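## Task

Lot numbers are printed on the shelf edge directly under each shelf spot, and more than one spot may carry the same number. Get one cardboard box from lot 451 and one from lot 434 onto the desk so that nothing overhangs the desk edge. Every other cardboard box must stay on the shelf it started on. If no spot in the room has one of these lots, leave that lot out. The robot must not topple or finish leaning, or the task fails.

## Robot and tools

ROBOT. A simulated Hello Robot Stretch 3 with a single arm. It has a two-wheeled base (0.33 m long, 0.34 m wide, rounded rear) that pivots about the point between its drive wheels, 0.05 m behind the front edge. A lift runs up a mast, and a telescoping arm reaches out to the robot's right. The base cannot slide sideways, so you move the gripper forward or back by driving. With the arm in and the wrist folded, a turn sweeps a 0.28 m radius. An unfolded, level wrist reaches beyond that radius. Loose objects can occasionally get nudged by outside forces.

FRAMES. Base frame: origin on the floor midway between the drive wheels, x forward, y left, z up, in metres. hand_pose is reported in this frame, at the point where the closed fingertips meet. With all wrist joints at zero, its x axis points up, y back toward the mast, and z toward the rear. The odometry frame is the base frame as it was at scene start. base_odometry counts wheel rotation only, so slip shows up as travel. Heading is in rad, left positive, wrapping at ±3.142. turned_by_wheels and turned_by_imu give the turn since the last result. If they disagree by more than 0.15 rad, believe the IMU. base_tilt gives forward/right lean in degrees, with a fixed bias of up to about 4 degrees plus noise.

move. A single action made of "base", "joints", or both, with optional "speeds", "pace" and "contact_limits". Alternatively the action is {"servos": "reboot"} alone, which re-enables servos that shut off; each then holds its current spot. All motions start together. "base" holds one key. translate_m is a relative drive in metres, forward positive, -3 to 3. rotate_rad is a relative turn in place, left positive, -6.4 to 6.4. Each counts from the base position in the latest reported state, or from where the base currently is if a move was still running. "joints" holds absolute targets by name:
- lift_m: 0 to 1.1
- arm_m: 0 to 0.52
- wrist_yaw_rad: -1.345 to 4.42; 0 points along the arm, positive swings toward the front
- wrist_pitch_rad: -1.57 to 0.451; 0 is level, negative points the tips down
- wrist_roll_rad: -2.911 to 2.918; 0 means fingers side by side
- gripper_m: -0.089 to 0.179; larger is wider
- head_pan_rad: -3.953 to 1.73; 0 faces forward, positive turns left, -1.57 faces along the arm
- head_tilt_rad: -1.53 to 0.419; negative tilts down
"pace" is "default" or "max". "speeds" sets per-motion top speeds by the same keys plus translate_m and rotate_rad, capped at the max pace. The base is limited to 0.10 m/s and 0.63 rad/s unless lift_m < 0.30, arm_m < 0.03 and wrist_yaw_rad > 2.54. "contact_limits" must sit beside the command it applies to. arm_m, translate_m and rotate_rad take an effort percent (1 to 100); for arm_m use a negative value when retracting. lift_m takes {"down": n, "up": n}, in percent of force above free motion; around 12 or less may trip with no contact. Unknown keys make a call invalid. Out-of-range values get it refused. "cameras" lists head_camera, nav_camera, wrist_camera or all; [] means none. "blocking": false returns almost at once while motion continues. A later move overrides only what it names. A move with no action just reports.

wait: seconds 0 to 10, plus cameras. It returns early once all moves have come to rest. stop: brakes all running motions, which then hold and may keep pressing. zoom_image: camera plus region [x0,y0,x1,y1] in pixels of that camera's latest image, at most 504 by 504. finished_scene: scene (1 to 3) ends the scene for good. The result must hold with the robot idle.

RESULTS. "move" reads done or the worst status. base_status and joint_status show done, moving, off_target (came to rest short and may still push), stopped, contact_stop, time_out or torque_fault. A stop you did not command, or a refused call, cancels the rest of that reply's move, wait and finished_scene calls. After contact_stop the joint goes slack. After time_out or torque_fault it drops its target. on_its_own describes unrequested behaviour; its "held at" value is a target, not a reading. motor_effort is percent with the peak in brackets, and positive wheel effort pushes forward. lidar_m lists 12 distances at 30 degree steps, starting straight ahead and going counter-clockwise. It sees only at 0.17 m height, and "-" means nothing seen or too close. wrist_depth_mm and head_depth_mm are 7x7 grids of median depth. head_camera images arrive rotated; turn them a quarter clockwise to view upright. nav_camera images need a quarter turn counter-clockwise. Pictures may lag the state slightly.

GRIPPING. To grasp, command gripper_m below the object's width. To release, command at least 0.05 above it. The reading does not confirm a hold, and a stall guard can loosen the grip; resend the value to squeeze again.

AVOID. Fold or unfold the wrist (yaw to 3.0) only with lift_m between 0.32 and 0.95, pitch -0.4 and roll near 0; once folded, the lift can go to 0.25. With yaw below -0.4, keep pitch at -0.5 or lower. Pushing the arm into something solid with the gripper above about 0.45 m can tip the robot. So can driving while holding or hooking a fixed object. If base_tilt shows a lean, back the gripper off. Wrist and head have no contact stop, so sustained pushing trips servos. Don't drop items, release moving items, slam, or strike heavy fixed things.

Each tool is called after "Call:" by a JSON object that holds its "api" and its "payload".

## Session

Call:
{"api": "move", "payload": {"cameras": ["head_camera","nav_camera"], "joints": {"head_pan_rad": -1.0, "head_tilt_rad": -0.25}}}

Call:
{"api": "move", "payload": {"joints": {"head_pan_rad": -2.4, "head_tilt_rad": -0.25}, "cameras": ["nav_camera"]}}

Call:
{"api": "move", "payload": {"joints": {"head_pan_rad": -3.8, "head_tilt_rad": -0.25}, "cameras": ["nav_camera"]}}

Call:
{"api": "move", "payload": {"joints": {"head_pan_rad": 0.8, "head_tilt_rad": -0.25}, "cameras": ["nav_camera","head_camera"]}}

Scene clock: 1.07 s.
move: done
base_odometry: x=+0.000 y=+0.000 heading=+0.000
turned_by_wheels: +0.000
turned_by_imu: +0.000
base_tilt: forward=-0.5 right=-1.1
lidar_m: 0.72 0.73 0.86 1.53 2.66 1.26 1.01 1.11 1.82 1.63 1.39 0.83
head_depth_mm: 1660 1806 1855 1907 1871 1816 1651 / 1669 1863 1915 1968 1970 2061 1638 / 1822 1925 1982 2034 2073 2042 1623 / 1882 1943 2016 2092 2069 2035 1629 / 1951 1584 1661 1703 1804 1868 1615 / 1281 1318 1362 1398 1458 1523 1508 / 1061 1095 1121 1157 1190 1230 1270
base_status: not commanded
joint_positions: lift_m=+0.374 arm_m=+0.001 wrist_yaw_rad=+3.009 wrist_pitch_rad=-0.462 wrist_roll_rad=+0.000 gripper_m=+0.037 head_pan_rad=-1.025 head_tilt_rad=-0.250
joint_status: all done
measured_speeds: all 0
motor_effort: left_wheel=+0.1(0.7) right_wheel=+1.0(1.1) lift_m=+23.0(23.8) arm_m=-4.8(5.1) wrist_yaw_rad=-0.2(1.1) wrist_pitch_rad=+1.9(2.0) wrist_roll_rad=+0.1(0.3) gripper_m=+0.7(0.8) head_pan_rad=+1.8(5.2) head_tilt_rad=-2.9(8.6)
hand_pose: x=+0.0076 y=+0.0712 z=+0.3774 quat_wxyz=(+0.207, +0.697, +0.116, +0.676) (m; base frame)
wrist_depth_mm: - 138 - - - 854 - / - 151 - - - 961 - / - 167 930 - - 941 - / 824 775 203 819 819 807 764 / 699 669 211 654 664 672 669 / 600 596 126 575 129 583 582 / 529 539 288 355 504 510 506
pictures: head_camera (sideways), nav_camera (sideways)
camera_calibration:
head_camera: T_world_to_cam=[[-0.141238, 0.143444, -0.979528, 1.2913], [0.875295, 0.480352, -0.0558648, 0.0670722], [0.462505, -0.865266, -0.1934, 0.20444], [0, 0, 0, 1]] pos_world=[0.0291181, -0.0405528, 1.30815]
nav_camera: T_world_to_cam=[[0.129537, -0.18056, 0.974997, -1.22679], [-0.847543, -0.530532, 0.0143544, 0.0366469], [0.514675, -0.828211, -0.221756, 0.238755], [0, 0, 0, 1]] pos_world=[0.0670935, -0.00432725, 1.24854]

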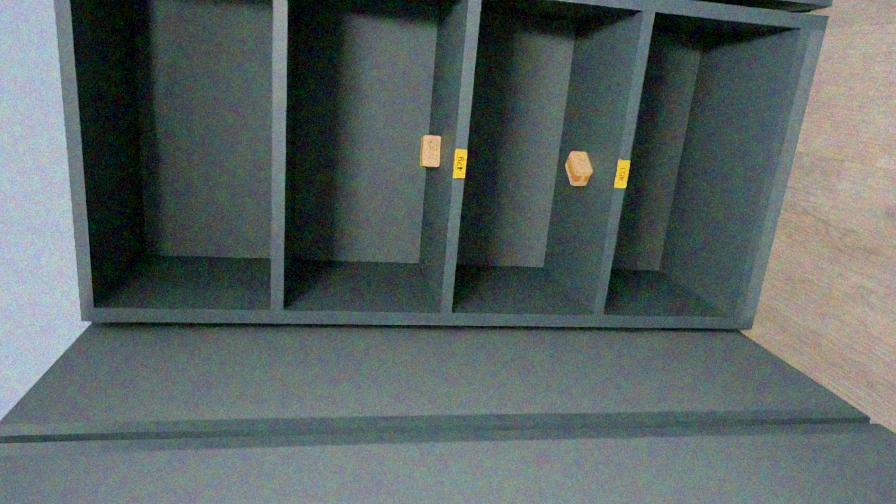

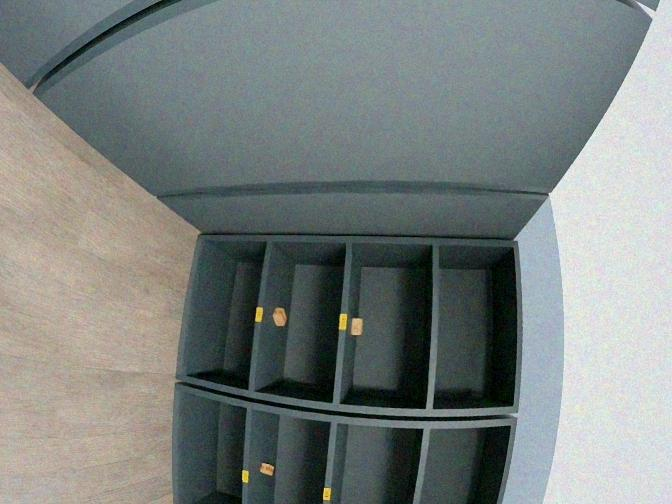

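Scene clock: 3.27 s.
move: done
base_odometry: x=+0.000 y=+0.000 heading=+0.000
turned_by_wheels: +0.000
turned_by_imu: +0.000
base_tilt: forward=-0.3 right=-1.1
lidar_m: 0.73 0.73 0.85 1.53 2.66 1.26 1.01 1.11 1.81 1.63 1.39 0.83
head_depth_mm: 1340 1387 1432 1466 1515 1002 1494 / 1401 1450 1491 1558 1612 1661 1589 / 1464 1522 1570 1620 1661 1747 1633 / 1552 1591 1661 1721 1788 1857 1627 / 1630 1686 1748 1836 1893 1953 1622 / 1738 1798 1864 1948 2039 2058 1612 / 1861 1944 2036 2117 2232 2096 1598
base_status: not commanded
joint_positions: lift_m=+0.374 arm_m=+0.001 wrist_yaw_rad=+3.009 wrist_pitch_rad=-0.462 wrist_roll_rad=+0.000 gripper_m=+0.037 head_pan_rad=-2.408 head_tilt_rad=-0.250
joint_status: all done
measured_speeds: translate_m=+0.000 rotate_rad=+0.000 lift_m=+0.000 arm_m=+0.000 wrist_yaw_rad=+0.000 wrist_pitch_rad=+0.000 wrist_roll_rad=+0.000 head_pan_rad=+0.024 head_tilt_rad=+0.000
motor_effort: left_wheel=-0.6(1.0) right_wheel=+0.4(1.2) lift_m=+23.7(24.0) arm_m=-8.3(8.7) wrist_yaw_rad=-0.5(2.1) wrist_pitch_rad=+1.8(2.1) wrist_roll_rad=+0.0(0.3) gripper_m=+0.8(0.8) head_pan_rad=+3.5(5.1) head_tilt_rad=-2.3(6.7)
hand_pose: x=+0.0076 y=+0.0712 z=+0.3774 quat_wxyz=(+0.207, +0.697, +0.116, +0.676) (m; base frame)
wrist_depth_mm: - 138 - - - 861 - / - 150 - - - 980 - / - 167 924 - - 939 - / 827 762 203 808 807 813 761 / 697 673 211 658 656 667 668 / 596 604 126 571 128 578 581 / 523 532 287 352 506 512 510
pictures: nav_camera (sideways)
camera_calibration:
nav_camera: T_world_to_cam=[[-0.153488, -0.161253, 0.974905, -1.22497], [-0.679401, 0.733626, 0.0143807, 0.035547], [-0.717535, -0.660144, -0.222158, 0.246751], [0, 0, 0, 1]] pos_world=[0.013185, -0.0607174, 1.24854]

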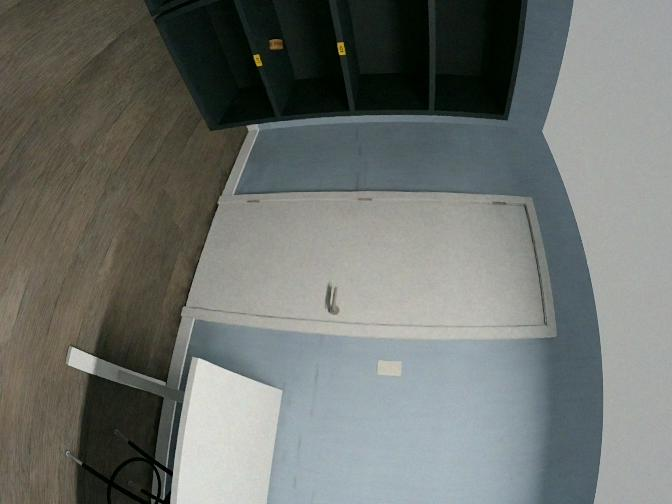

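Scene clock: 4.47 s.
move: done
base_odometry: x=+0.000 y=+0.000 heading=+0.000
turned_by_wheels: +0.000
turned_by_imu: +0.000
base_tilt: forward=-0.4 right=-1.3
lidar_m: 0.73 0.72 0.85 1.53 2.66 1.26 1.01 1.11 1.81 1.62 1.39 0.83
head_depth_mm: - 2508 - - - - - / 2554 2594 2683 2764 2843 2166 1703 / 2562 2762 2868 2997 2973 2178 1626 / 2295 2444 2550 2689 2672 2160 1620 / 2037 2119 2210 2275 1467 1821 1616 / 1825 1875 1944 2033 1447 1907 1609 / 1638 1691 1731 1803 1441 1064 1542
base_status: not commanded
joint_positions: lift_m=+0.374 arm_m=+0.001 wrist_yaw_rad=+3.009 wrist_pitch_rad=-0.462 wrist_roll_rad=+0.000 gripper_m=+0.037 head_pan_rad=-3.834 head_tilt_rad=-0.250
joint_status: all done
measured_speeds: all 0
motor_effort: left_wheel=+0.0(0.8) right_wheel=+0.4(1.1) lift_m=+23.6(24.2) arm_m=-10.6(10.9) wrist_yaw_rad=+0.4(1.5) wrist_pitch_rad=+2.0(2.0) wrist_roll_rad=+0.1(0.3) gripper_m=+0.4(1.0) head_pan_rad=+3.7(6.3) head_tilt_rad=-2.4(6.2)
hand_pose: x=+0.0076 y=+0.0712 z=+0.3774 quat_wxyz=(+0.207, +0.697, +0.116, +0.676) (m; base frame)
wrist_depth_mm: - 138 - - - 856 - / - 151 - - - 988 - / - 167 922 - - 947 - / 846 769 204 809 803 802 772 / 695 679 212 662 647 672 658 / 608 599 126 567 129 579 580 / 529 537 287 356 497 512 508
pictures: nav_camera (sideways)
camera_calibration:
nav_camera: T_world_to_cam=[[-0.181773, 0.128516, 0.974906, -1.22481], [0.627436, 0.778536, 0.0143565, 0.027706], [-0.757155, 0.614301, -0.222152, 0.246956], [0, 0, 0, 1]] pos_world=[-0.0530366, -0.0158677, 1.24854]

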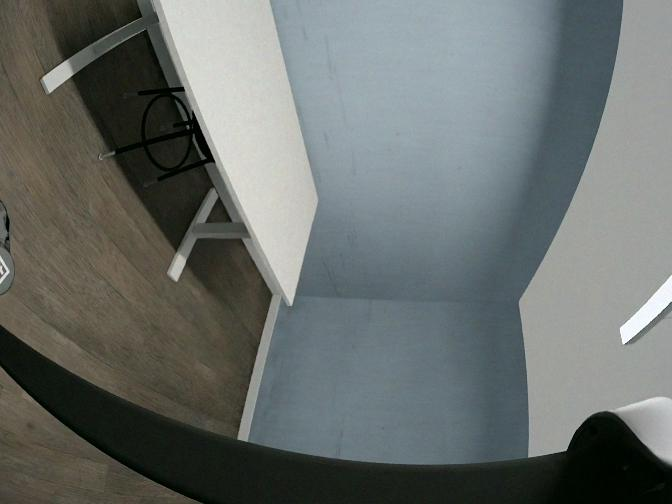

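Scene clock: 7.93 s.
move: done
base_odometry: x=+0.000 y=+0.000 heading=+0.000
turned_by_wheels: +0.000
turned_by_imu: +0.000
base_tilt: forward=-0.4 right=-1.0
lidar_m: 0.73 0.72 0.85 1.53 2.66 1.26 1.01 1.12 1.81 1.62 1.39 0.83
head_depth_mm: 613 632 650 668 689 710 736 / 647 667 692 712 735 759 785 / 688 710 733 760 787 815 848 / 735 760 788 813 845 878 912 / 784 812 846 881 912 957 992 / 843 882 912 955 997 1040 1109 / 912 952 994 1046 1096 1151 1210
base_status: not commanded
joint_positions: lift_m=+0.374 arm_m=+0.001 wrist_yaw_rad=+3.009 wrist_pitch_rad=-0.462 wrist_roll_rad=+0.000 gripper_m=+0.037 head_pan_rad=+0.808 head_tilt_rad=-0.250
joint_status: all done
measured_speeds: translate_m=+0.000 rotate_rad=+0.000 lift_m=+0.000 arm_m=+0.000 wrist_yaw_rad=+0.000 wrist_pitch_rad=+0.000 wrist_roll_rad=+0.000 head_pan_rad=-0.024 head_tilt_rad=+0.000
motor_effort: left_wheel=-0.7(0.8) right_wheel=+0.4(1.1) lift_m=+24.1(24.5) arm_m=-12.8(13.4) wrist_yaw_rad=-0.3(1.6) wrist_pitch_rad=+1.8(2.1) wrist_roll_rad=+0.0(0.3) gripper_m=+0.3(1.1) head_pan_rad=-3.5(7.5) head_tilt_rad=-1.9(6.5)
hand_pose: x=+0.0076 y=+0.0712 z=+0.3774 quat_wxyz=(+0.207, +0.697, +0.116, +0.676) (m; base frame)
wrist_depth_mm: - 139 - - - 855 - / - 150 - - - 971 - / - 167 920 - - 937 - / 838 764 203 813 813 812 764 / 701 665 211 660 653 671 668 / 602 600 126 577 128 584 575 / 527 538 289 354 504 513 506
pictures: head_camera (sideways), nav_camera (sideways)
camera_calibration:
head_camera: T_world_to_cam=[[-0.10216, -0.173904, -0.979449, 1.29097], [-0.691066, 0.720629, -0.0558693, 0.0765435], [0.715535, 0.671157, -0.193799, 0.203458], [0, 0, 0, 1]] pos_world=[0.0392011, 0.0327941, 1.30815]
nav_camera: T_world_to_cam=[[0.14101, 0.172247, 0.974909, -1.22677], [0.7323, -0.68083, 0.0143699, 0.0270161], [0.666223, 0.7119, -0.22214, 0.238312], [0, 0, 0, 1]] pos_world=[-0.00556688, 0.0600456, 1.24854]

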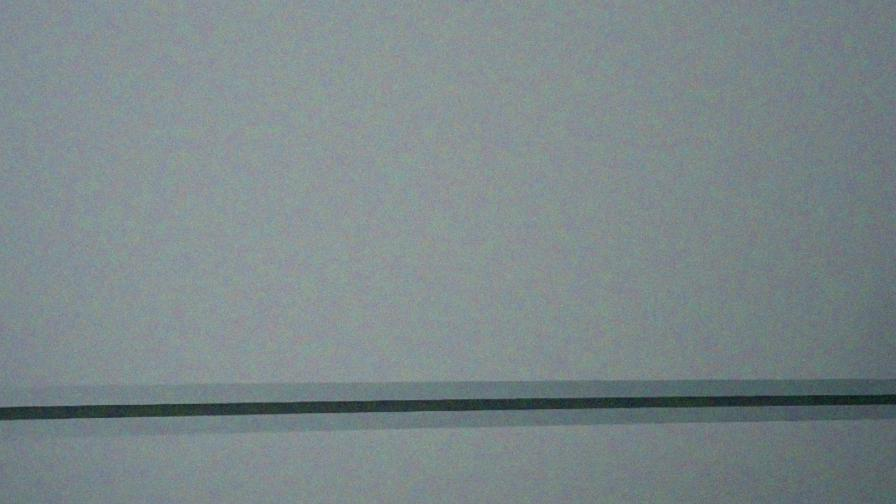

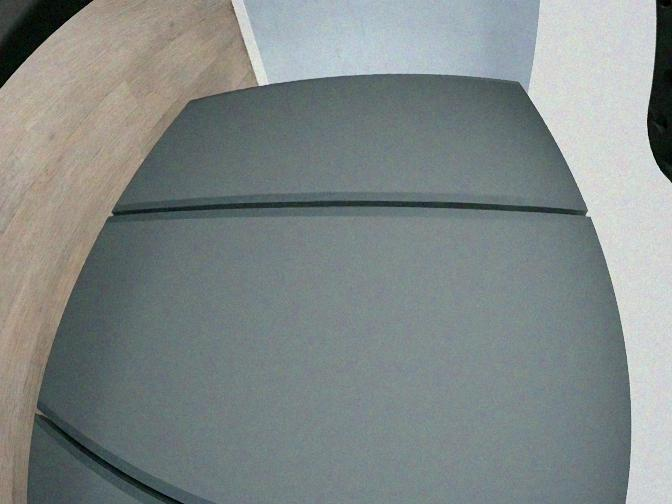

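Call:
{"api": "move", "payload": {"joints": {"head_pan_rad": -1.16, "head_tilt_rad": -0.3}, "cameras": ["head_camera"]}}

Call:
{"api": "zoom_image", "payload": {"camera": "head_camera", "region": [380, 200, 630, 340]}}

Call:
{"api": "move", "payload": {"joints": {"head_pan_rad": -1.65, "head_tilt_rad": -0.3}, "cameras": ["head_camera"]}}

Call:
{"api": "zoom_image", "payload": {"camera": "head_camera", "region": [380, 180, 630, 320]}}

Scene clock: 19.73 s.
move: done
base_odometry: x=+0.000 y=+0.000 heading=+0.000
turned_by_wheels: +0.000
turned_by_imu: +0.000
base_tilt: forward=-0.4 right=-1.4
lidar_m: 0.72 0.73 0.85 1.53 2.66 1.26 1.01 1.11 1.82 1.63 1.40 0.83
head_depth_mm: 1365 1432 1643 1924 1906 1935 1566 / 1664 1821 1885 1765 1696 1779 1558 / 1684 1879 1942 2048 2011 1904 1543 / 1700 1899 1966 2088 2127 1875 1538 / 1735 1920 2028 2122 2131 1883 1536 / 1510 1629 1679 1750 1797 1853 1525 / 1361 1399 1434 1467 1512 1570 1464
base_status: not commanded
joint_positions: lift_m=+0.374 arm_m=+0.001 wrist_yaw_rad=+3.009 wrist_pitch_rad=-0.462 wrist_roll_rad=+0.000 gripper_m=+0.037 head_pan_rad=-1.168 head_tilt_rad=-0.300
joint_status: all done
measured_speeds: translate_m=+0.000 rotate_rad=+0.000 lift_m=+0.000 arm_m=+0.000 wrist_yaw_rad=+0.000 wrist_pitch_rad=+0.000 wrist_roll_rad=+0.000 head_pan_rad=+0.024 head_tilt_rad=+0.000
motor_effort: left_wheel=-0.3(0.8) right_wheel=+0.3(1.2) lift_m=+24.7(25.2) arm_m=-12.8(13.6) wrist_yaw_rad=+0.1(1.5) wrist_pitch_rad=+1.8(2.0) wrist_roll_rad=+0.0(0.4) gripper_m=+0.5(1.0) head_pan_rad=+3.1(5.4) head_tilt_rad=-3.3(5.9)
hand_pose: x=+0.0076 y=+0.0712 z=+0.3774 quat_wxyz=(+0.207, +0.697, +0.116, +0.676) (m; base frame)
wrist_depth_mm: - 139 - - - 867 - / - 151 - - - 972 - / - 167 928 - - 921 - / 839 766 204 803 801 812 754 / 694 677 211 648 655 669 664 / 607 600 126 569 129 577 583 / 525 543 289 354 499 510 508
pictures: head_camera (sideways)
camera_calibration:
head_camera: T_world_to_cam=[[-0.138496, 0.207066, -0.968474, 1.27682], [0.933716, 0.353287, -0.0579903, 0.0694603], [0.330142, -0.912311, -0.24227, 0.26892], [0, 0, 0, 1]] pos_world=[0.0231962, -0.043586, 1.30574]

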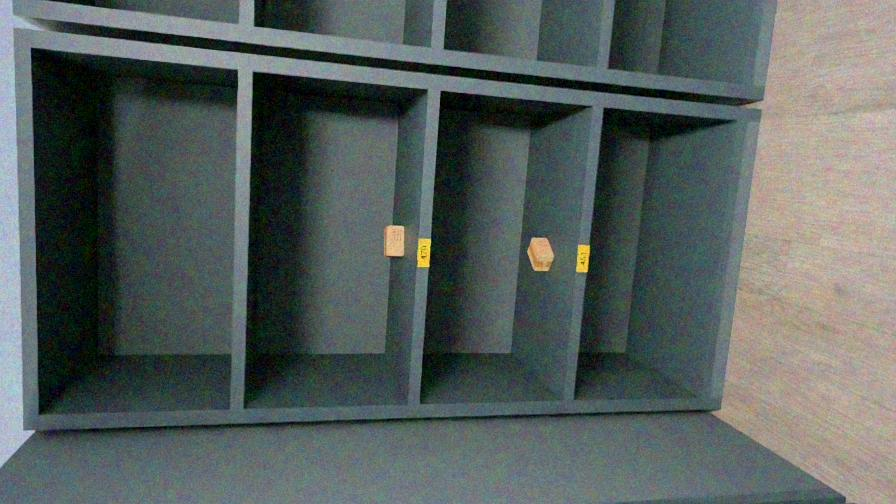

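Scaled by 2.016 from the camera's 896x504 image, which has a finer 1280x720 frame.

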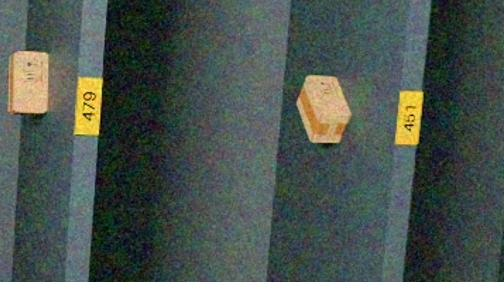

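Scene clock: 20.60 s.
move: done
base_odometry: x=+0.000 y=+0.000 heading=+0.000
turned_by_wheels: +0.000
turned_by_imu: +0.000
base_tilt: forward=-0.3 right=-1.2
lidar_m: 0.72 0.72 0.85 1.53 2.66 1.26 1.01 1.11 1.81 1.63 1.39 0.83
head_depth_mm: 2111 2184 2283 2331 2363 2065 1558 / 1955 1913 1945 1970 2106 2039 1555 / 1915 2046 2173 2261 2304 2006 1553 / 1843 1956 2093 2194 2285 1937 1535 / 1727 1935 2015 2125 2108 1881 1529 / 1400 1453 1544 1642 1753 1784 1526 / 1624 1768 1876 1930 1927 1862 1520
base_status: not commanded
joint_positions: lift_m=+0.374 arm_m=+0.001 wrist_yaw_rad=+3.009 wrist_pitch_rad=-0.462 wrist_roll_rad=+0.000 gripper_m=+0.037 head_pan_rad=-1.662 head_tilt_rad=-0.300
joint_status: all done
measured_speeds: all 0
motor_effort: left_wheel=-0.5(0.8) right_wheel=+0.2(1.3) lift_m=+24.8(25.1) arm_m=-12.9(13.4) wrist_yaw_rad=+0.4(1.7) wrist_pitch_rad=+1.9(2.1) wrist_roll_rad=-0.1(0.2) gripper_m=+0.7(1.0) head_pan_rad=-1.3(5.4) head_tilt_rad=-3.3(6.4)
hand_pose: x=+0.0076 y=+0.0712 z=+0.3774 quat_wxyz=(+0.207, +0.697, +0.116, +0.676) (m; base frame)
wrist_depth_mm: - 139 - - - 851 - / - 150 - - - 960 - / - 167 926 - - 946 - / 841 760 203 807 830 811 769 / 689 680 211 657 654 672 669 / 601 596 126 574 129 584 580 / 526 535 288 355 507 508 510
pictures: head_camera (sideways)
camera_calibration:
head_camera: T_world_to_cam=[[-0.0238888, 0.247972, -0.968473, 1.27613], [0.989673, -0.131098, -0.0579787, 0.0690533], [-0.141342, -0.959856, -0.242279, 0.27175], [0, 0, 0, 1]] pos_world=[0.000554954, -0.0465514, 1.30574]

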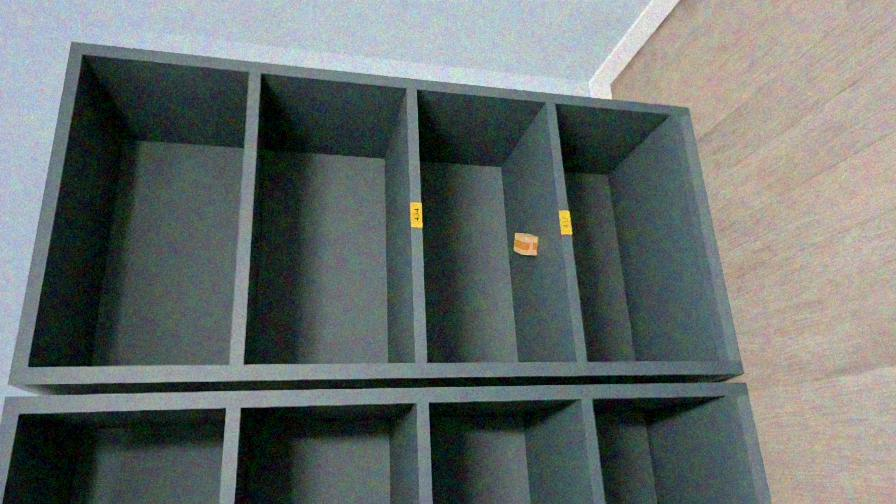

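Scaled by 2.016 from the camera's 896x504 image, which has a finer 1280x720 frame.

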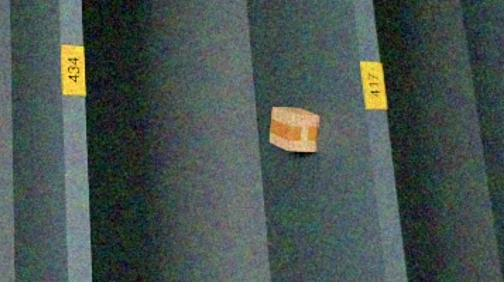

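Call:
{"api": "move", "payload": {"base": {"rotate_rad": -1.131}, "joints": {"lift_m": 0.29}, "cameras": [], "pace": "max"}}

Call:
{"api": "move", "payload": {"base": {"translate_m": 1.055}, "cameras": [], "pace": "max"}}

Call:
{"api": "move", "payload": {"base": {"rotate_rad": 1.351}, "joints": {"lift_m": 0.6, "head_pan_rad": -1.57, "head_tilt_rad": -0.6}, "cameras": [], "pace": "max"}}

Call:
{"api": "move", "payload": {"joints": {"wrist_yaw_rad": 0, "wrist_pitch_rad": -0.4, "gripper_m": 0.179}, "cameras": ["head_camera","wrist_camera"], "pace": "max"}}

Scene clock: 81.47 s.
move: done
base_odometry: x=+0.000 y=+0.000 heading=-1.131
turned_by_wheels: -1.131
turned_by_imu: -1.109
base_tilt: forward=-0.2 right=-1.0
lidar_m: 1.57 0.86 0.73 0.72 0.82 1.36 2.66 1.26 1.01 1.11 1.75 1.62
head_depth_mm: 1309 1366 1433 1503 1359 929 1522 / 1326 1386 1444 1522 1338 922 1554 / 1339 1402 1468 1543 1327 960 1463 / 1361 1433 1492 1569 1606 951 1530 / 1377 1443 1516 1587 1671 1762 1533 / 1372 1428 1515 1577 1680 1762 1526 / 1400 1468 1551 1615 1703 1784 1526
base_status: done
joint_positions: lift_m=+0.290 arm_m=+0.001 wrist_yaw_rad=+3.009 wrist_pitch_rad=-0.463 wrist_roll_rad=+0.000 gripper_m=+0.037 head_pan_rad=-1.650 head_tilt_rad=-0.300
joint_status: all done
measured_speeds: all 0
motor_effort: left_wheel=+6.7(14.2) right_wheel=-8.0(14.5) lift_m=+30.9(31.2) arm_m=-13.0(13.5) wrist_yaw_rad=+0.6(1.7) wrist_pitch_rad=+2.1(2.3) wrist_roll_rad=+0.1(0.3) gripper_m=-0.2(0.9) head_pan_rad=+3.3(3.8) head_tilt_rad=-3.2(3.8)
hand_pose: x=+0.0076 y=+0.0711 z=+0.2927 quat_wxyz=(+0.208, +0.697, +0.117, +0.676) (m; base frame)
wrist_depth_mm: - 139 - - - - - / - 151 161 - - - - / 859 167 209 792 792 786 770 / 694 647 203 674 664 663 659 / 584 580 212 550 548 562 551 / 501 498 126 297 129 483 484 / 272 276 262 267 407 422 423
pictures: none
No camera images: "cameras" was empty.

Scene clock: 86.33 s.
move: done
base_odometry: x=+0.450 y=-0.954 heading=-1.130
turned_by_wheels: +0.000
turned_by_imu: +0.000
base_tilt: forward=-0.2 right=-1.1
lidar_m: 0.93 0.59 0.50 0.50 0.56 0.93 3.66 1.67 1.77 1.46 0.72 0.76
head_depth_mm: 1485 1560 1642 1703 1792 1871 1571 / 1507 1574 1649 1733 1819 1880 1553 / 1519 1584 1665 1751 1855 1923 1542 / 1544 1604 1703 1772 1871 1928 1543 / 1584 1649 1741 1819 1917 1968 1531 / 1603 1667 1751 1855 1965 1972 1521 / 1229 1262 1340 1384 1467 1561 1468
base_status: done
joint_positions: lift_m=+0.290 arm_m=+0.001 wrist_yaw_rad=+3.009 wrist_pitch_rad=-0.463 wrist_roll_rad=+0.000 gripper_m=+0.037 head_pan_rad=-1.650 head_tilt_rad=-0.300
joint_status: not commanded
measured_speeds: all 0
motor_effort: left_wheel=+6.4(16.3) right_wheel=+0.0(10.6) lift_m=+24.5(30.6) arm_m=-10.7(13.2) wrist_yaw_rad=-1.0(2.1) wrist_pitch_rad=+2.2(2.2) wrist_roll_rad=+0.1(0.3) gripper_m=+0.6(1.0) head_pan_rad=+2.1(3.8) head_tilt_rad=-1.5(3.5)
hand_pose: x=+0.0076 y=+0.0711 z=+0.2927 quat_wxyz=(+0.208, +0.697, +0.117, +0.676) (m; base frame)
wrist_depth_mm: - 139 - - - 468 456 / - 151 162 - - 525 - / - 167 175 - - 579 - / 694 639 198 658 641 620 - / 586 579 211 552 545 560 556 / 503 500 126 297 129 480 482 / 271 278 263 267 409 426 422
pictures: none
No camera images: "cameras" was empty.

Scene clock: 89.20 s.
move: done
base_odometry: x=+0.450 y=-0.954 heading=+0.220
turned_by_wheels: +1.351
turned_by_imu: +1.329
base_tilt: forward=-0.3 right=-1.2
lidar_m: 0.50 0.51 0.70 1.85 2.15 1.67 1.77 1.46 0.72 1.05 0.71 0.52
head_depth_mm: 856 941 923 707 1030 930 1088 / 859 939 909 698 1104 934 1167 / 855 940 895 691 1094 954 1164 / 853 938 811 685 1090 950 1153 / 852 935 809 1172 1046 945 1154 / 851 937 857 1171 1072 942 1150 / 848 935 844 1169 1060 932 1138
base_status: done
joint_positions: lift_m=+0.600 arm_m=+0.001 wrist_yaw_rad=+3.009 wrist_pitch_rad=-0.463 wrist_roll_rad=+0.000 gripper_m=+0.037 head_pan_rad=-1.569 head_tilt_rad=-0.601
joint_status: all done
measured_speeds: all 0
motor_effort: left_wheel=-4.3(14.2) right_wheel=+6.5(12.9) lift_m=+27.8(33.4) arm_m=-12.4(13.5) wrist_yaw_rad=-1.3(1.4) wrist_pitch_rad=+2.2(2.3) wrist_roll_rad=+0.0(0.4) gripper_m=+0.2(0.9) head_pan_rad=+1.2(4.3) head_tilt_rad=+2.8(6.6)
hand_pose: x=+0.0076 y=+0.0710 z=+0.6026 quat_wxyz=(+0.208, +0.697, +0.117, +0.676) (m; base frame)
wrist_depth_mm: - 138 - - - - - / - 151 - - - - - / - 168 - - - - - / - - 204 - - - - / - - 211 951 960 937 - / 870 864 126 830 129 825 - / 761 759 287 737 727 737 -
pictures: none
No camera images: "cameras" was empty.

Scene clock: 91.17 s.
move: done
base_odometry: x=+0.450 y=-0.954 heading=+0.220
turned_by_wheels: +0.000
turned_by_imu: +0.000
base_tilt: forward=-0.3 right=-1.3
lidar_m: 0.50 0.51 0.70 1.85 2.14 1.67 1.77 1.47 0.72 1.05 0.71 0.52
head_depth_mm: 858 942 928 710 1032 927 1087 / 854 940 915 701 1099 934 1165 / 855 936 897 693 1092 931 1162 / 852 936 811 685 1090 952 1156 / 852 936 813 1171 1049 943 1148 / 849 937 857 1175 1072 939 1149 / 850 932 848 1158 1062 930 1143
base_status: not commanded
joint_positions: lift_m=+0.600 arm_m=+0.001 wrist_yaw_rad=+0.003 wrist_pitch_rad=-0.420 wrist_roll_rad=+0.000 gripper_m=+0.179 head_pan_rad=-1.569 head_tilt_rad=-0.600
joint_status: all done
measured_speeds: all 0
motor_effort: left_wheel=-4.6(5.0) right_wheel=+6.8(7.8) lift_m=+23.3(28.1) arm_m=-10.1(12.5) wrist_yaw_rad=-3.3(7.3) wrist_pitch_rad=+3.3(5.6) wrist_roll_rad=+0.1(0.3) gripper_m=+0.4(84.1) head_pan_rad=-0.6(1.5) head_tilt_rad=+3.4(4.5)
hand_pose: x=-0.0208 y=-0.3697 z=+0.6122 quat_wxyz=(+0.692, +0.149, -0.691, -0.147) (m; base frame)
wrist_depth_mm: - - - - - 727 - / - - - 522 - - - / - - - - - - - / - - - - - - - / - 142 - - - 855 - / - 126 - - - - - / - - - - - - 105
pictures: head_camera (sideways), wrist_camera
camera_calibration:
head_camera: T_world_to_cam=[[-0.0474722, 0.519999, -0.852847, 1.12536], [0.997528, -0.0195978, -0.0674748, 0.0814026], [-0.0518008, -0.853942, -0.517783, 0.629718], [0, 0, 0, 1]] pos_world=[0.00484175, -0.0458478, 1.29131]
wrist_camera: T_world_to_cam=[[-0.998878, -0.0398843, -0.0255314, -0.0132957], [-0.00249999, 0.582796, -0.812615, 0.745429], [0.0472902, -0.811639, -0.582241, 0.22355], [0, 0, 0, 1]] pos_world=[-0.021989, -0.253521, 0.735568]

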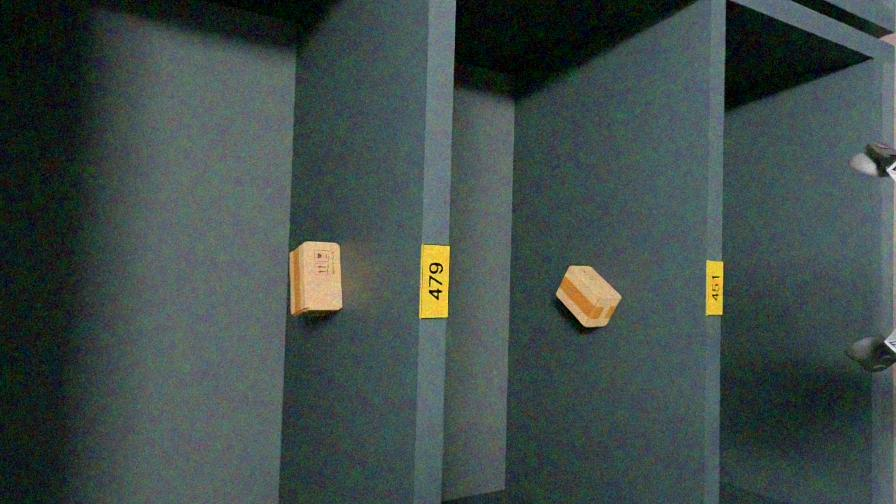

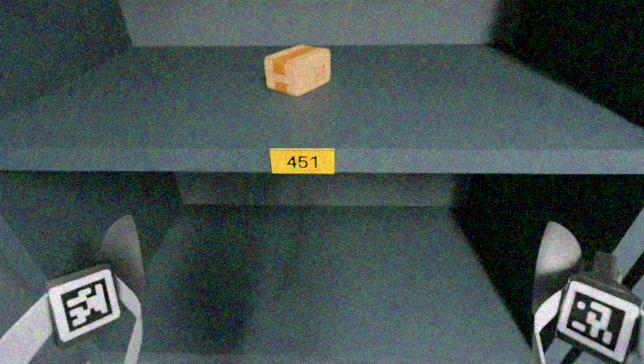

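Call:
{"api": "move", "payload": {"base": {"translate_m": 0.144}, "joints": {"wrist_yaw_rad": -0.38, "wrist_pitch_rad": -0.2, "lift_m": 0.515}, "cameras": [], "pace": "max"}}

Call:
{"api": "move", "payload": {"joints": {"arm_m": 0.24}, "cameras": ["wrist_camera"]}}

Scene clock: 119.97 s.
move: done
base_odometry: x=+0.590 y=-0.923 heading=+0.220
turned_by_wheels: +0.000
turned_by_imu: -0.001
base_tilt: forward=-0.3 right=-1.3
lidar_m: 0.35 0.37 0.50 1.32 1.94 1.79 1.91 0.85 0.81 1.04 0.51 0.37
head_depth_mm: 855 942 921 710 1115 941 1168 / 856 937 910 700 1102 931 1168 / 851 935 813 693 1097 928 1163 / 851 936 885 685 1085 917 1160 / 846 934 871 1167 1074 945 1153 / 852 933 859 1160 1071 938 1145 / 824 874 794 796 926 890 1049
base_status: done
joint_positions: lift_m=+0.515 arm_m=+0.001 wrist_yaw_rad=-0.377 wrist_pitch_rad=-0.222 wrist_roll_rad=+0.000 gripper_m=+0.179 head_pan_rad=-1.570 head_tilt_rad=-0.600
joint_status: all done
measured_speeds: all 0
motor_effort: left_wheel=+5.9(8.6) right_wheel=+4.4(11.5) lift_m=+30.2(31.3) arm_m=-4.7(7.7) wrist_yaw_rad=-2.8(8.5) wrist_pitch_rad=+3.5(5.8) wrist_roll_rad=+0.0(0.3) gripper_m=+0.2(1.0) head_pan_rad=-3.0(3.8) head_tilt_rad=+3.1(4.2)
hand_pose: x=-0.1116 y=-0.3730 z=+0.5739 quat_wxyz=(+0.676, -0.055, -0.705, -0.209) (m; base frame)
wrist_depth_mm: - - - - 818 - 474 / - - 534 - 854 - 496 / - - - - - - - / 320 - - - - - - / 322 142 - - - - - / - 126 - - 862 - - / - - - - - 712 105
pictures: none
No camera images: "cameras" was empty.

Scene clock: 122.97 s.
move: done
base_odometry: x=+0.590 y=-0.923 heading=+0.220
turned_by_wheels: +0.000
turned_by_imu: +0.000
base_tilt: forward=-0.3 right=-1.1
lidar_m: 0.35 0.37 0.50 1.32 1.94 1.79 1.91 0.85 0.81 1.04 0.51 0.37
head_depth_mm: 854 942 925 708 1116 938 1172 / 855 941 913 701 1105 938 1169 / 852 941 813 692 1093 899 565 / 847 938 888 684 1084 869 583 / 849 928 872 1162 1075 941 1148 / 848 936 860 1172 1072 937 1142 / 827 873 793 799 928 887 1046
base_status: not commanded
joint_positions: lift_m=+0.515 arm_m=+0.240 wrist_yaw_rad=-0.377 wrist_pitch_rad=-0.222 wrist_roll_rad=+0.000 gripper_m=+0.179 head_pan_rad=-1.570 head_tilt_rad=-0.600
joint_status: all done
measured_speeds: all 0
motor_effort: left_wheel=+5.9(6.6) right_wheel=+5.1(5.7) lift_m=+25.8(30.5) arm_m=+13.8(15.1) wrist_yaw_rad=-3.1(4.7) wrist_pitch_rad=+3.4(3.6) wrist_roll_rad=-0.2(0.3) gripper_m=+0.7(1.0) head_pan_rad=-2.7(3.9) head_tilt_rad=+3.5(4.4)
hand_pose: x=-0.1116 y=-0.6124 z=+0.5739 quat_wxyz=(+0.676, -0.055, -0.705, -0.209) (m; base frame)
wrist_depth_mm: - - - - - - - / - - - - - - - / - - 299 - - - - / 314 313 296 310 308 309 308 / 254 240 249 250 249 248 247 / 118 144 200 200 199 203 - / 118 162 167 171 182 653 105
pictures: wrist_camera
camera_calibration:
wrist_camera: T_world_to_cam=[[-0.943945, 0.329622, -0.0177926, 0.113365], [0.15069, 0.382324, -0.911658, 0.806688], [-0.2937, -0.863237, -0.410564, -0.159663], [0, 0, 0, 1]] pos_world=[-0.0614428, -0.483611, 0.671889]

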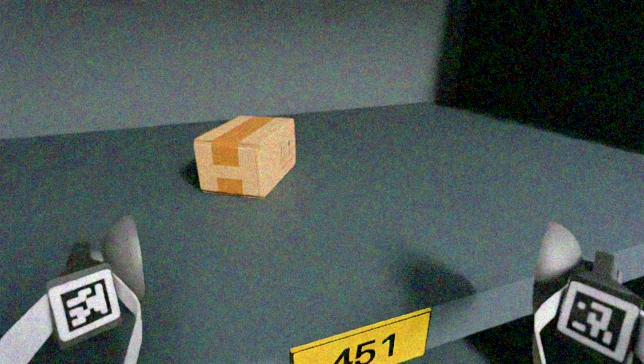

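Call:
{"api": "move", "payload": {"base": {"translate_m": 0.017}, "joints": {"lift_m": 0.513}, "cameras": []}}

Call:
{"api": "move", "payload": {"joints": {"arm_m": 0.422}, "contact_limits": {"arm_m": 35}, "cameras": ["wrist_camera"]}}

Scene clock: 139.23 s.
move: done
base_odometry: x=+0.607 y=-0.919 heading=+0.220
turned_by_wheels: +0.000
turned_by_imu: +0.000
base_tilt: forward=-0.3 right=-1.2
lidar_m: 0.34 0.35 0.47 1.25 2.80 1.80 1.93 0.86 0.82 1.05 0.49 0.35
head_depth_mm: 856 943 924 708 1113 940 1173 / 855 939 853 701 1103 931 1170 / 853 935 817 693 1057 898 567 / 849 936 886 684 1088 876 583 / 848 935 871 1166 1079 915 1144 / 845 931 859 1108 1069 937 1150 / 814 825 783 748 870 887 1045
base_status: done
joint_positions: lift_m=+0.513 arm_m=+0.240 wrist_yaw_rad=-0.377 wrist_pitch_rad=-0.221 wrist_roll_rad=+0.000 gripper_m=+0.179 head_pan_rad=-1.570 head_tilt_rad=-0.600
joint_status: all done
measured_speeds: all 0
motor_effort: left_wheel=+6.3(9.7) right_wheel=+4.7(8.3) lift_m=+30.4(31.0) arm_m=+12.7(13.4) wrist_yaw_rad=-2.8(3.7) wrist_pitch_rad=+3.4(3.6) wrist_roll_rad=-0.1(0.3) gripper_m=+1.2(1.2) head_pan_rad=-2.7(3.0) head_tilt_rad=+2.9(3.4)
hand_pose: x=-0.1116 y=-0.6124 z=+0.5719 quat_wxyz=(+0.676, -0.055, -0.705, -0.209) (m; base frame)
wrist_depth_mm: - - - - - 623 - / - - - - - - - / - - 300 343 - - - / 310 309 300 306 304 304 305 / 250 236 246 246 244 244 256 / 119 184 197 196 197 203 - / - 160 164 170 183 645 105
pictures: none
No camera images: "cameras" was empty.

Scene clock: 141.83 s.
move: done
base_odometry: x=+0.607 y=-0.919 heading=+0.220
turned_by_wheels: +0.000
turned_by_imu: +0.000
base_tilt: forward=-0.3 right=-1.2
lidar_m: 0.34 0.35 0.47 1.25 2.80 1.79 1.92 0.86 0.82 1.04 0.49 0.35
head_depth_mm: 856 942 925 707 1110 941 1171 / 854 936 852 701 1103 934 1165 / 853 937 820 693 1059 716 582 / 849 934 885 685 1081 769 1156 / 850 933 871 1172 1084 919 1155 / 847 931 859 1110 1071 942 1145 / 815 828 779 748 871 886 1043
base_status: not commanded
joint_positions: lift_m=+0.513 arm_m=+0.422 wrist_yaw_rad=-0.377 wrist_pitch_rad=-0.221 wrist_roll_rad=+0.000 gripper_m=+0.179 head_pan_rad=-1.570 head_tilt_rad=-0.600
joint_status: all done
measured_speeds: all 0
motor_effort: left_wheel=+5.8(6.6) right_wheel=+4.8(5.8) lift_m=+27.8(31.2) arm_m=+12.2(15.7) wrist_yaw_rad=-2.9(4.2) wrist_pitch_rad=+3.4(3.6) wrist_roll_rad=-0.1(0.3) gripper_m=+0.6(1.0) head_pan_rad=-2.5(3.3) head_tilt_rad=+2.8(3.5)
contact_limits: arm_m 35 (drawing in: default 31, maximum 55; extending or still: default 40, maximum 69)
hand_pose: x=-0.1116 y=-0.7944 z=+0.5719 quat_wxyz=(+0.676, -0.055, -0.705, -0.209) (m; base frame)
wrist_depth_mm: 296 318 334 - - - 472 / 311 329 - - - - - / 327 - - - - - - / 330 307 306 191 303 302 301 / 248 234 245 154 232 242 254 / 119 182 183 134 188 195 194 / - 159 158 142 163 162 107
pictures: wrist_camera
camera_calibration:
wrist_camera: T_world_to_cam=[[-0.943928, 0.329677, -0.0176986, 0.173295], [0.150574, 0.382174, -0.91174, 0.874396], [-0.293816, -0.863282, -0.410385, -0.31775], [0, 0, 0, 1]] pos_world=[-0.0614426, -0.665611, 0.669889]

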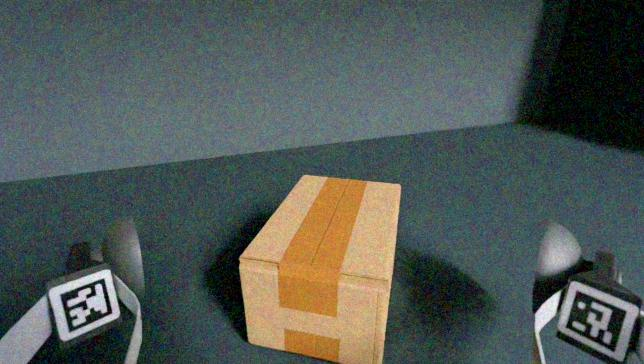

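Excellent.

Call:
{"api": "move", "payload": {"joints": {"gripper_m": 0.02}, "cameras": ["wrist_camera"]}}

Call:
{"api": "move", "payload": {"joints": {"lift_m": 0.58}, "cameras": ["wrist_camera"]}}

Call:
{"api": "move", "payload": {"joints": {"arm_m": 0.0}, "cameras": ["wrist_camera"]}}

Scene clock: 157.07 s.
move: done
base_odometry: x=+0.607 y=-0.919 heading=+0.220
turned_by_wheels: +0.000
turned_by_imu: +0.000
base_tilt: forward=-0.5 right=-1.1
lidar_m: 0.34 0.35 0.47 1.25 2.79 1.80 1.93 0.86 0.82 1.04 0.49 0.35
head_depth_mm: 854 939 925 709 1109 941 1176 / 848 940 853 698 1102 936 1161 / 852 936 815 693 1058 716 582 / 848 935 880 685 1082 766 1155 / 847 933 872 1165 1076 917 1147 / 849 932 859 1108 1074 938 1147 / 816 828 782 746 869 886 1042
base_status: not commanded
joint_positions: lift_m=+0.513 arm_m=+0.422 wrist_yaw_rad=-0.377 wrist_pitch_rad=-0.221 wrist_roll_rad=+0.000 gripper_m=+0.021 head_pan_rad=-1.570 head_tilt_rad=-0.600
joint_status: all done
measured_speeds: all 0
motor_effort: left_wheel=+5.8(6.7) right_wheel=+5.4(5.6) lift_m=+23.5(25.1) arm_m=-0.7(5.0) wrist_yaw_rad=-2.1(4.5) wrist_pitch_rad=+3.4(3.6) wrist_roll_rad=-0.3(0.4) gripper_m=-15.4(89.0) head_pan_rad=-2.1(3.2) head_tilt_rad=+2.2(3.0)
contact_limits: arm_m 35 (drawing in: default 31, maximum 55; extending or still: default 40, maximum 69)
hand_pose: x=-0.1116 y=-0.7944 z=+0.5719 quat_wxyz=(+0.676, -0.055, -0.705, -0.209) (m; base frame)
wrist_depth_mm: 296 320 335 - - - 474 / 311 330 - - - - - / 327 - - - - - - / 326 308 307 192 284 301 300 / 246 247 224 153 157 242 241 / 197 197 129 135 128 194 194 / 170 153 158 146 153 153 163
pictures: wrist_camera
camera_calibration:
wrist_camera: T_world_to_cam=[[-0.943928, 0.329677, -0.0176986, 0.173295], [0.150574, 0.382174, -0.91174, 0.874396], [-0.293816, -0.863282, -0.410385, -0.31775], [0, 0, 0, 1]] pos_world=[-0.0614426, -0.665611, 0.669889]

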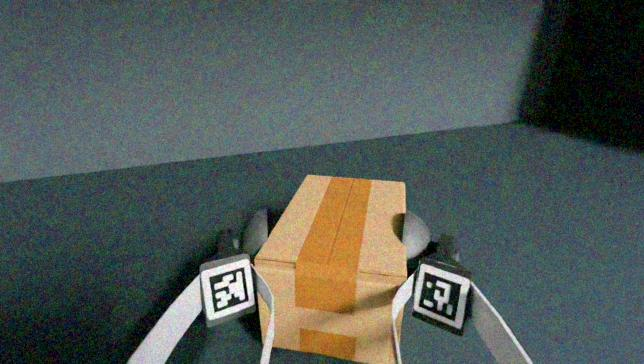

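Scene clock: 158.50 s.
move: done
base_odometry: x=+0.607 y=-0.919 heading=+0.220
turned_by_wheels: +0.000
turned_by_imu: +0.000
base_tilt: forward=-0.2 right=-1.2
lidar_m: 0.34 0.35 0.47 1.26 2.80 1.80 1.93 0.86 0.82 1.04 0.49 0.35
head_depth_mm: 855 943 925 708 1113 937 1175 / 856 938 853 701 1105 932 1113 / 852 932 812 692 964 632 1116 / 850 937 888 683 980 878 1160 / 851 932 869 1155 1084 916 1150 / 849 929 858 1111 1069 942 1149 / 816 826 780 747 871 884 1047
base_status: not commanded
joint_positions: lift_m=+0.580 arm_m=+0.422 wrist_yaw_rad=-0.377 wrist_pitch_rad=-0.225 wrist_roll_rad=+0.000 gripper_m=+0.021 head_pan_rad=-1.570 head_tilt_rad=-0.600
joint_status: all done
measured_speeds: all 0
motor_effort: left_wheel=+6.0(6.4) right_wheel=+4.5(6.2) lift_m=+30.4(34.8) arm_m=-4.4(4.4) wrist_yaw_rad=-2.2(4.1) wrist_pitch_rad=+4.1(4.2) wrist_roll_rad=+0.0(0.3) gripper_m=-15.8(16.1) head_pan_rad=-2.8(2.8) head_tilt_rad=+2.1(3.0)
contact_limits: arm_m 35 (drawing in: default 31, maximum 55; extending or still: default 40, maximum 69)
hand_pose: x=-0.1115 y=-0.7942 z=+0.6381 quat_wxyz=(+0.676, -0.054, -0.705, -0.210) (m; base frame)
wrist_depth_mm: 297 318 335 - - - 473 / 310 330 - - - - - / 328 - - - - 531 - / 337 - - 193 - - - / - - 154 154 152 - - / 295 293 129 134 128 290 288 / 245 100 230 145 142 227 242
pictures: wrist_camera
camera_calibration:
wrist_camera: T_world_to_cam=[[-0.9439, 0.329745, -0.017921, 0.174687], [0.151753, 0.384918, -0.91039, 0.936117], [-0.293299, -0.862036, -0.413364, -0.287324], [0, 0, 0, 1]] pos_world=[-0.061444, -0.665614, 0.736592]

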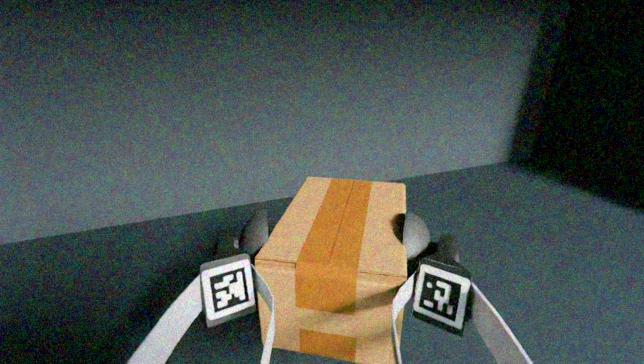

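Scene clock: 162.80 s.
move: done
base_odometry: x=+0.607 y=-0.919 heading=+0.220
turned_by_wheels: +0.000
turned_by_imu: +0.000
base_tilt: forward=-0.3 right=-1.1
lidar_m: 0.34 0.35 0.47 1.25 2.80 1.80 1.93 0.86 0.82 1.04 0.49 0.35
head_depth_mm: 855 942 926 707 1116 938 1174 / 849 941 855 700 1103 933 1146 / 850 936 815 694 1101 927 624 / 852 935 883 683 1083 920 1158 / 848 931 872 1164 1081 944 1155 / 848 933 857 1104 1068 940 1148 / 813 822 781 748 871 882 1043
base_status: not commanded
joint_positions: lift_m=+0.580 arm_m=+0.001 wrist_yaw_rad=-0.377 wrist_pitch_rad=-0.225 wrist_roll_rad=+0.000 gripper_m=+0.021 head_pan_rad=-1.570 head_tilt_rad=-0.600
joint_status: all done
measured_speeds: all 0
motor_effort: left_wheel=+6.1(6.5) right_wheel=+5.0(5.9) lift_m=+25.6(30.2) arm_m=-13.0(14.4) wrist_yaw_rad=-3.2(4.5) wrist_pitch_rad=+4.1(4.3) wrist_roll_rad=+0.0(0.3) gripper_m=-15.5(16.0) head_pan_rad=-1.9(2.8) head_tilt_rad=+2.0(2.8)
hand_pose: x=-0.1115 y=-0.3728 z=+0.6381 quat_wxyz=(+0.676, -0.054, -0.705, -0.210) (m; base frame)
wrist_depth_mm: - - - - 808 - 474 / - - - - 875 - 511 / - - - - - - 529 / - - - 193 - - - / - - 151 154 152 - - / - - 129 135 128 646 - / - 99 118 144 136 673 848
pictures: wrist_camera
camera_calibration:
wrist_camera: T_world_to_cam=[[-0.943899, 0.329747, -0.017921, 0.0357324], [0.151781, 0.384996, -0.910352, 0.773906], [-0.293286, -0.862, -0.413447, 0.0760085], [0, 0, 0, 1]] pos_world=[-0.061444, -0.244214, 0.736592]

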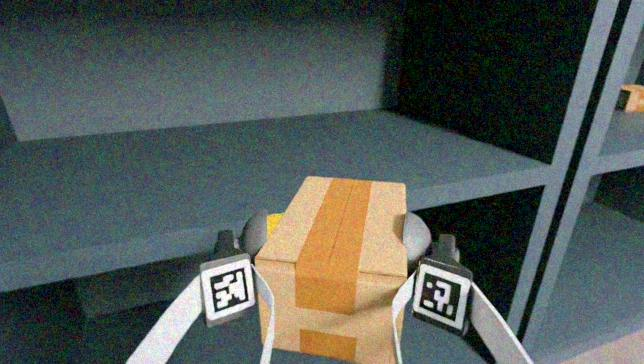

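Call:
{"api": "move", "payload": {"base": {"rotate_rad": -1.15}, "joints": {"lift_m": 0.8}, "pace": "max", "cameras": []}}

Call:
{"api": "move", "payload": {"base": {"translate_m": -0.9}, "cameras": []}}

Call:
{"api": "move", "payload": {"base": {"translate_m": -0.65}, "cameras": []}}

Call:
{"api": "move", "payload": {"base": {"rotate_rad": -0.42}, "joints": {"head_pan_rad": -1.57, "head_tilt_rad": -0.7}, "cameras": ["head_camera","nav_camera","wrist_camera"]}}

Scene clock: 196.53 s.
move: done
base_odometry: x=+0.607 y=-0.919 heading=-0.929
turned_by_wheels: -1.150
turned_by_imu: -1.131
base_tilt: forward=-0.3 right=-1.2
lidar_m: 0.54 0.37 0.34 0.34 0.44 0.95 2.68 1.80 1.93 1.61 0.82 1.04
head_depth_mm: 1546 1669 1824 2010 1885 1501 1273 / 1627 1767 1912 2114 1866 493 1245 / 1679 1854 2025 2216 1853 504 321 / 1352 1460 1674 1921 1839 1473 1198 / 1412 1510 1729 1511 1719 1468 1220 / 1439 1488 1647 1423 1540 1368 1217 / 1285 1315 839 887 989 1147 1169
base_status: done
joint_positions: lift_m=+0.800 arm_m=+0.001 wrist_yaw_rad=-0.378 wrist_pitch_rad=-0.226 wrist_roll_rad=+0.000 gripper_m=+0.021 head_pan_rad=-1.570 head_tilt_rad=-0.600
joint_status: all done
measured_speeds: all 0
motor_effort: left_wheel=+7.7(12.7) right_wheel=-10.6(13.4) lift_m=+23.9(36.7) arm_m=-12.9(13.6) wrist_yaw_rad=-2.3(4.7) wrist_pitch_rad=+4.3(4.4) wrist_roll_rad=+0.0(0.3) gripper_m=-15.5(16.2) head_pan_rad=-1.0(2.2) head_tilt_rad=+0.9(2.3)
hand_pose: x=-0.1116 y=-0.3726 z=+0.8579 quat_wxyz=(+0.675, -0.053, -0.705, -0.210) (m; base frame)
wrist_depth_mm: - - - - - - - / - - - - - - - / - - - - - - - / - - - 207 - - - / - - 158 154 157 - - / - - 129 135 128 - - / - - - 146 140 - -
pictures: none
No camera images: "cameras" was empty.

Scene clock: 206.67 s.
move: done
base_odometry: x=+0.068 y=-0.198 heading=-0.929
turned_by_wheels: +0.000
turned_by_imu: -0.001
base_tilt: forward=-0.2 right=-1.2
lidar_m: 1.12 0.75 0.70 0.71 0.90 1.97 1.81 1.14 1.15 1.58 1.81 1.42
head_depth_mm: 1262 1373 1498 1649 1771 1486 1244 / 1305 1411 1555 1734 1832 492 1244 / 1355 1478 1632 1804 1859 504 321 / 1407 1554 1700 1935 1823 1475 1200 / 1493 1627 1801 2048 1816 1466 1221 / 1547 1718 1932 2144 1833 1446 1216 / 1647 1817 2048 2281 1795 1446 1216
base_status: done
joint_positions: lift_m=+0.800 arm_m=+0.001 wrist_yaw_rad=-0.378 wrist_pitch_rad=-0.226 wrist_roll_rad=+0.000 gripper_m=+0.021 head_pan_rad=-1.570 head_tilt_rad=-0.600
joint_status: not commanded
measured_speeds: all 0
motor_effort: left_wheel=-5.7(9.8) right_wheel=-5.2(15.7) lift_m=+30.0(30.5) arm_m=-11.8(13.4) wrist_yaw_rad=-4.0(4.6) wrist_pitch_rad=+4.2(4.4) wrist_roll_rad=+0.0(0.6) gripper_m=-15.4(16.1) head_pan_rad=-1.2(2.1) head_tilt_rad=+0.1(1.9)
hand_pose: x=-0.1116 y=-0.3726 z=+0.8579 quat_wxyz=(+0.675, -0.053, -0.705, -0.210) (m; base frame)
wrist_depth_mm: - - - - - - - / - - - - - - - / - - - - - - - / - - - 207 992 - - / - - 157 154 157 - - / - - 129 135 128 - - / - - - 146 142 - -
pictures: none
No camera images: "cameras" was empty.

Scene clock: 214.30 s.
move: done
base_odometry: x=-0.321 y=+0.322 heading=-0.929
turned_by_wheels: +0.000
turned_by_imu: +0.000
base_tilt: forward=-0.2 right=-1.2
lidar_m: 1.53 1.03 0.96 0.98 1.24 2.28 2.11 0.87 0.67 0.95 1.68 2.00
head_depth_mm: 1054 1144 1244 1132 842 715 1221 / 1099 1195 1303 1127 838 492 1207 / 1142 1244 1362 1112 827 504 321 / 1188 1304 1431 1098 824 1405 1205 / 1245 1372 1528 1092 879 1465 1196 / 1280 1414 1586 1752 908 1450 1213 / 1349 1500 1683 1931 1760 1448 1215
base_status: done
joint_positions: lift_m=+0.800 arm_m=+0.001 wrist_yaw_rad=-0.378 wrist_pitch_rad=-0.226 wrist_roll_rad=+0.000 gripper_m=+0.021 head_pan_rad=-1.570 head_tilt_rad=-0.600
joint_status: not commanded
measured_speeds: all 0
motor_effort: left_wheel=-5.9(11.0) right_wheel=-5.0(14.5) lift_m=+31.4(32.2) arm_m=-9.8(12.6) wrist_yaw_rad=-2.3(4.3) wrist_pitch_rad=+4.3(4.4) wrist_roll_rad=+0.1(0.3) gripper_m=-15.0(16.1) head_pan_rad=-0.1(1.4) head_tilt_rad=-1.1(1.3)
hand_pose: x=-0.1116 y=-0.3726 z=+0.8579 quat_wxyz=(+0.675, -0.053, -0.705, -0.210) (m; base frame)
wrist_depth_mm: - - - - - - - / - - - - - - - / - - - - - - - / - - - 193 - - - / - - 151 154 152 - - / - - 129 135 128 120 - / - - 147 146 140 - -
pictures: none
No camera images: "cameras" was empty.

Scene clock: 216.07 s.
move: done
base_odometry: x=-0.321 y=+0.322 heading=-1.349
turned_by_wheels: -0.420
turned_by_imu: -0.413
base_tilt: forward=-0.3 right=-1.1
lidar_m: 1.99 1.36 1.00 0.96 1.00 1.37 2.27 1.23 0.87 0.67 0.95 1.86
head_depth_mm: 1092 1216 1308 970 810 1407 - / 1090 1219 1312 962 754 1297 - / 1094 1220 1303 955 748 339 - / 1092 1219 1291 944 791 1308 1171 / 1088 1223 1285 934 810 1369 1165 / 1099 1216 1272 929 804 1362 1156 / 1091 1217 1249 917 802 1324 1151
base_status: done
joint_positions: lift_m=+0.800 arm_m=+0.001 wrist_yaw_rad=-0.378 wrist_pitch_rad=-0.226 wrist_roll_rad=+0.000 gripper_m=+0.021 head_pan_rad=-1.570 head_tilt_rad=-0.700
joint_status: all done
measured_speeds: all 0
motor_effort: left_wheel=+8.6(12.5) right_wheel=-10.4(13.8) lift_m=+30.6(31.3) arm_m=-11.3(11.6) wrist_yaw_rad=-3.3(3.8) wrist_pitch_rad=+4.3(4.4) wrist_roll_rad=-0.2(0.3) gripper_m=-15.2(15.8) head_pan_rad=+0.2(2.1) head_tilt_rad=-5.7(6.7)
hand_pose: x=-0.1116 y=-0.3726 z=+0.8579 quat_wxyz=(+0.675, -0.053, -0.705, -0.210) (m; base frame)
wrist_depth_mm: - - - - - - - / - - - - - - - / - - - - - - - / - - - 193 - - - / - - 151 154 153 - - / - - 129 135 128 - - / - 99 129 146 140 - -
pictures: head_camera (sideways), nav_camera (sideways), wrist_camera
camera_calibration:
head_camera: T_world_to_cam=[[-0.0467085, 0.602258, -0.796934, 1.0525], [0.997495, -0.0142998, -0.0692701, 0.0836679], [-0.0531145, -0.798173, -0.600082, 0.736861], [0, 0, 0, 1]] pos_world=[0.00484034, -0.0445378, 1.28675]
nav_camera: T_world_to_cam=[[0.0174947, -0.623397, 0.781709, -0.973987], [-0.99979, -0.0192699, 0.00700795, 0.0471063], [0.0106947, -0.781668, -0.623604, 0.76466], [0, 0, 0, 1]] pos_world=[0.0559581, -0.00856329, 1.23789]
wrist_camera: T_world_to_cam=[[-0.943758, 0.330148, -0.0179674, 0.0398247], [0.152275, 0.38577, -0.909942, 0.973921], [-0.293485, -0.861501, -0.414347, 0.167895], [0, 0, 0, 1]] pos_world=[-0.0614441, -0.244215, 0.956493]

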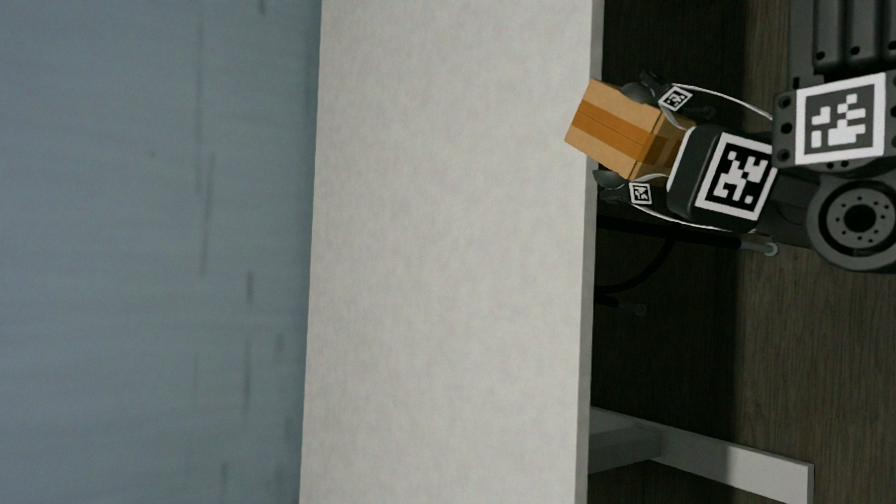

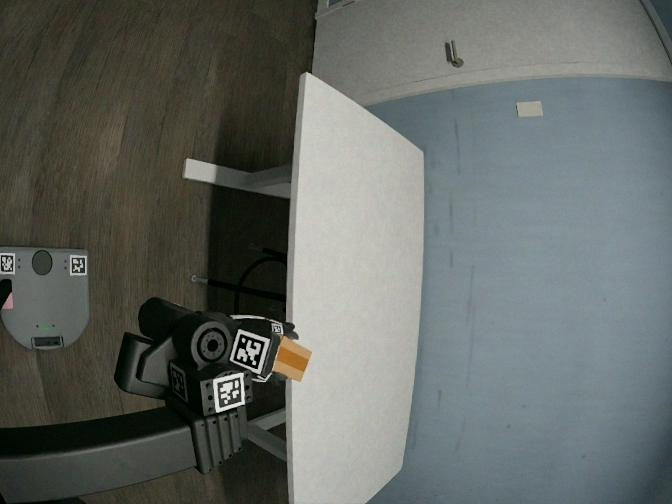

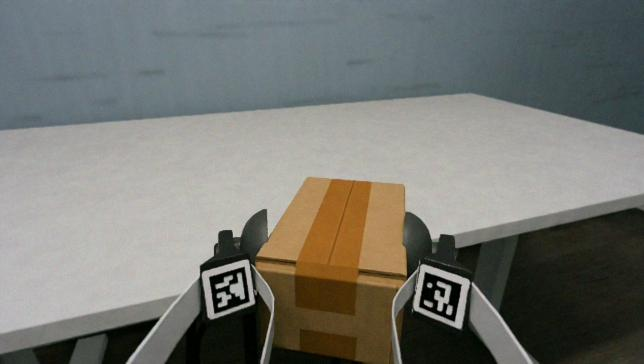

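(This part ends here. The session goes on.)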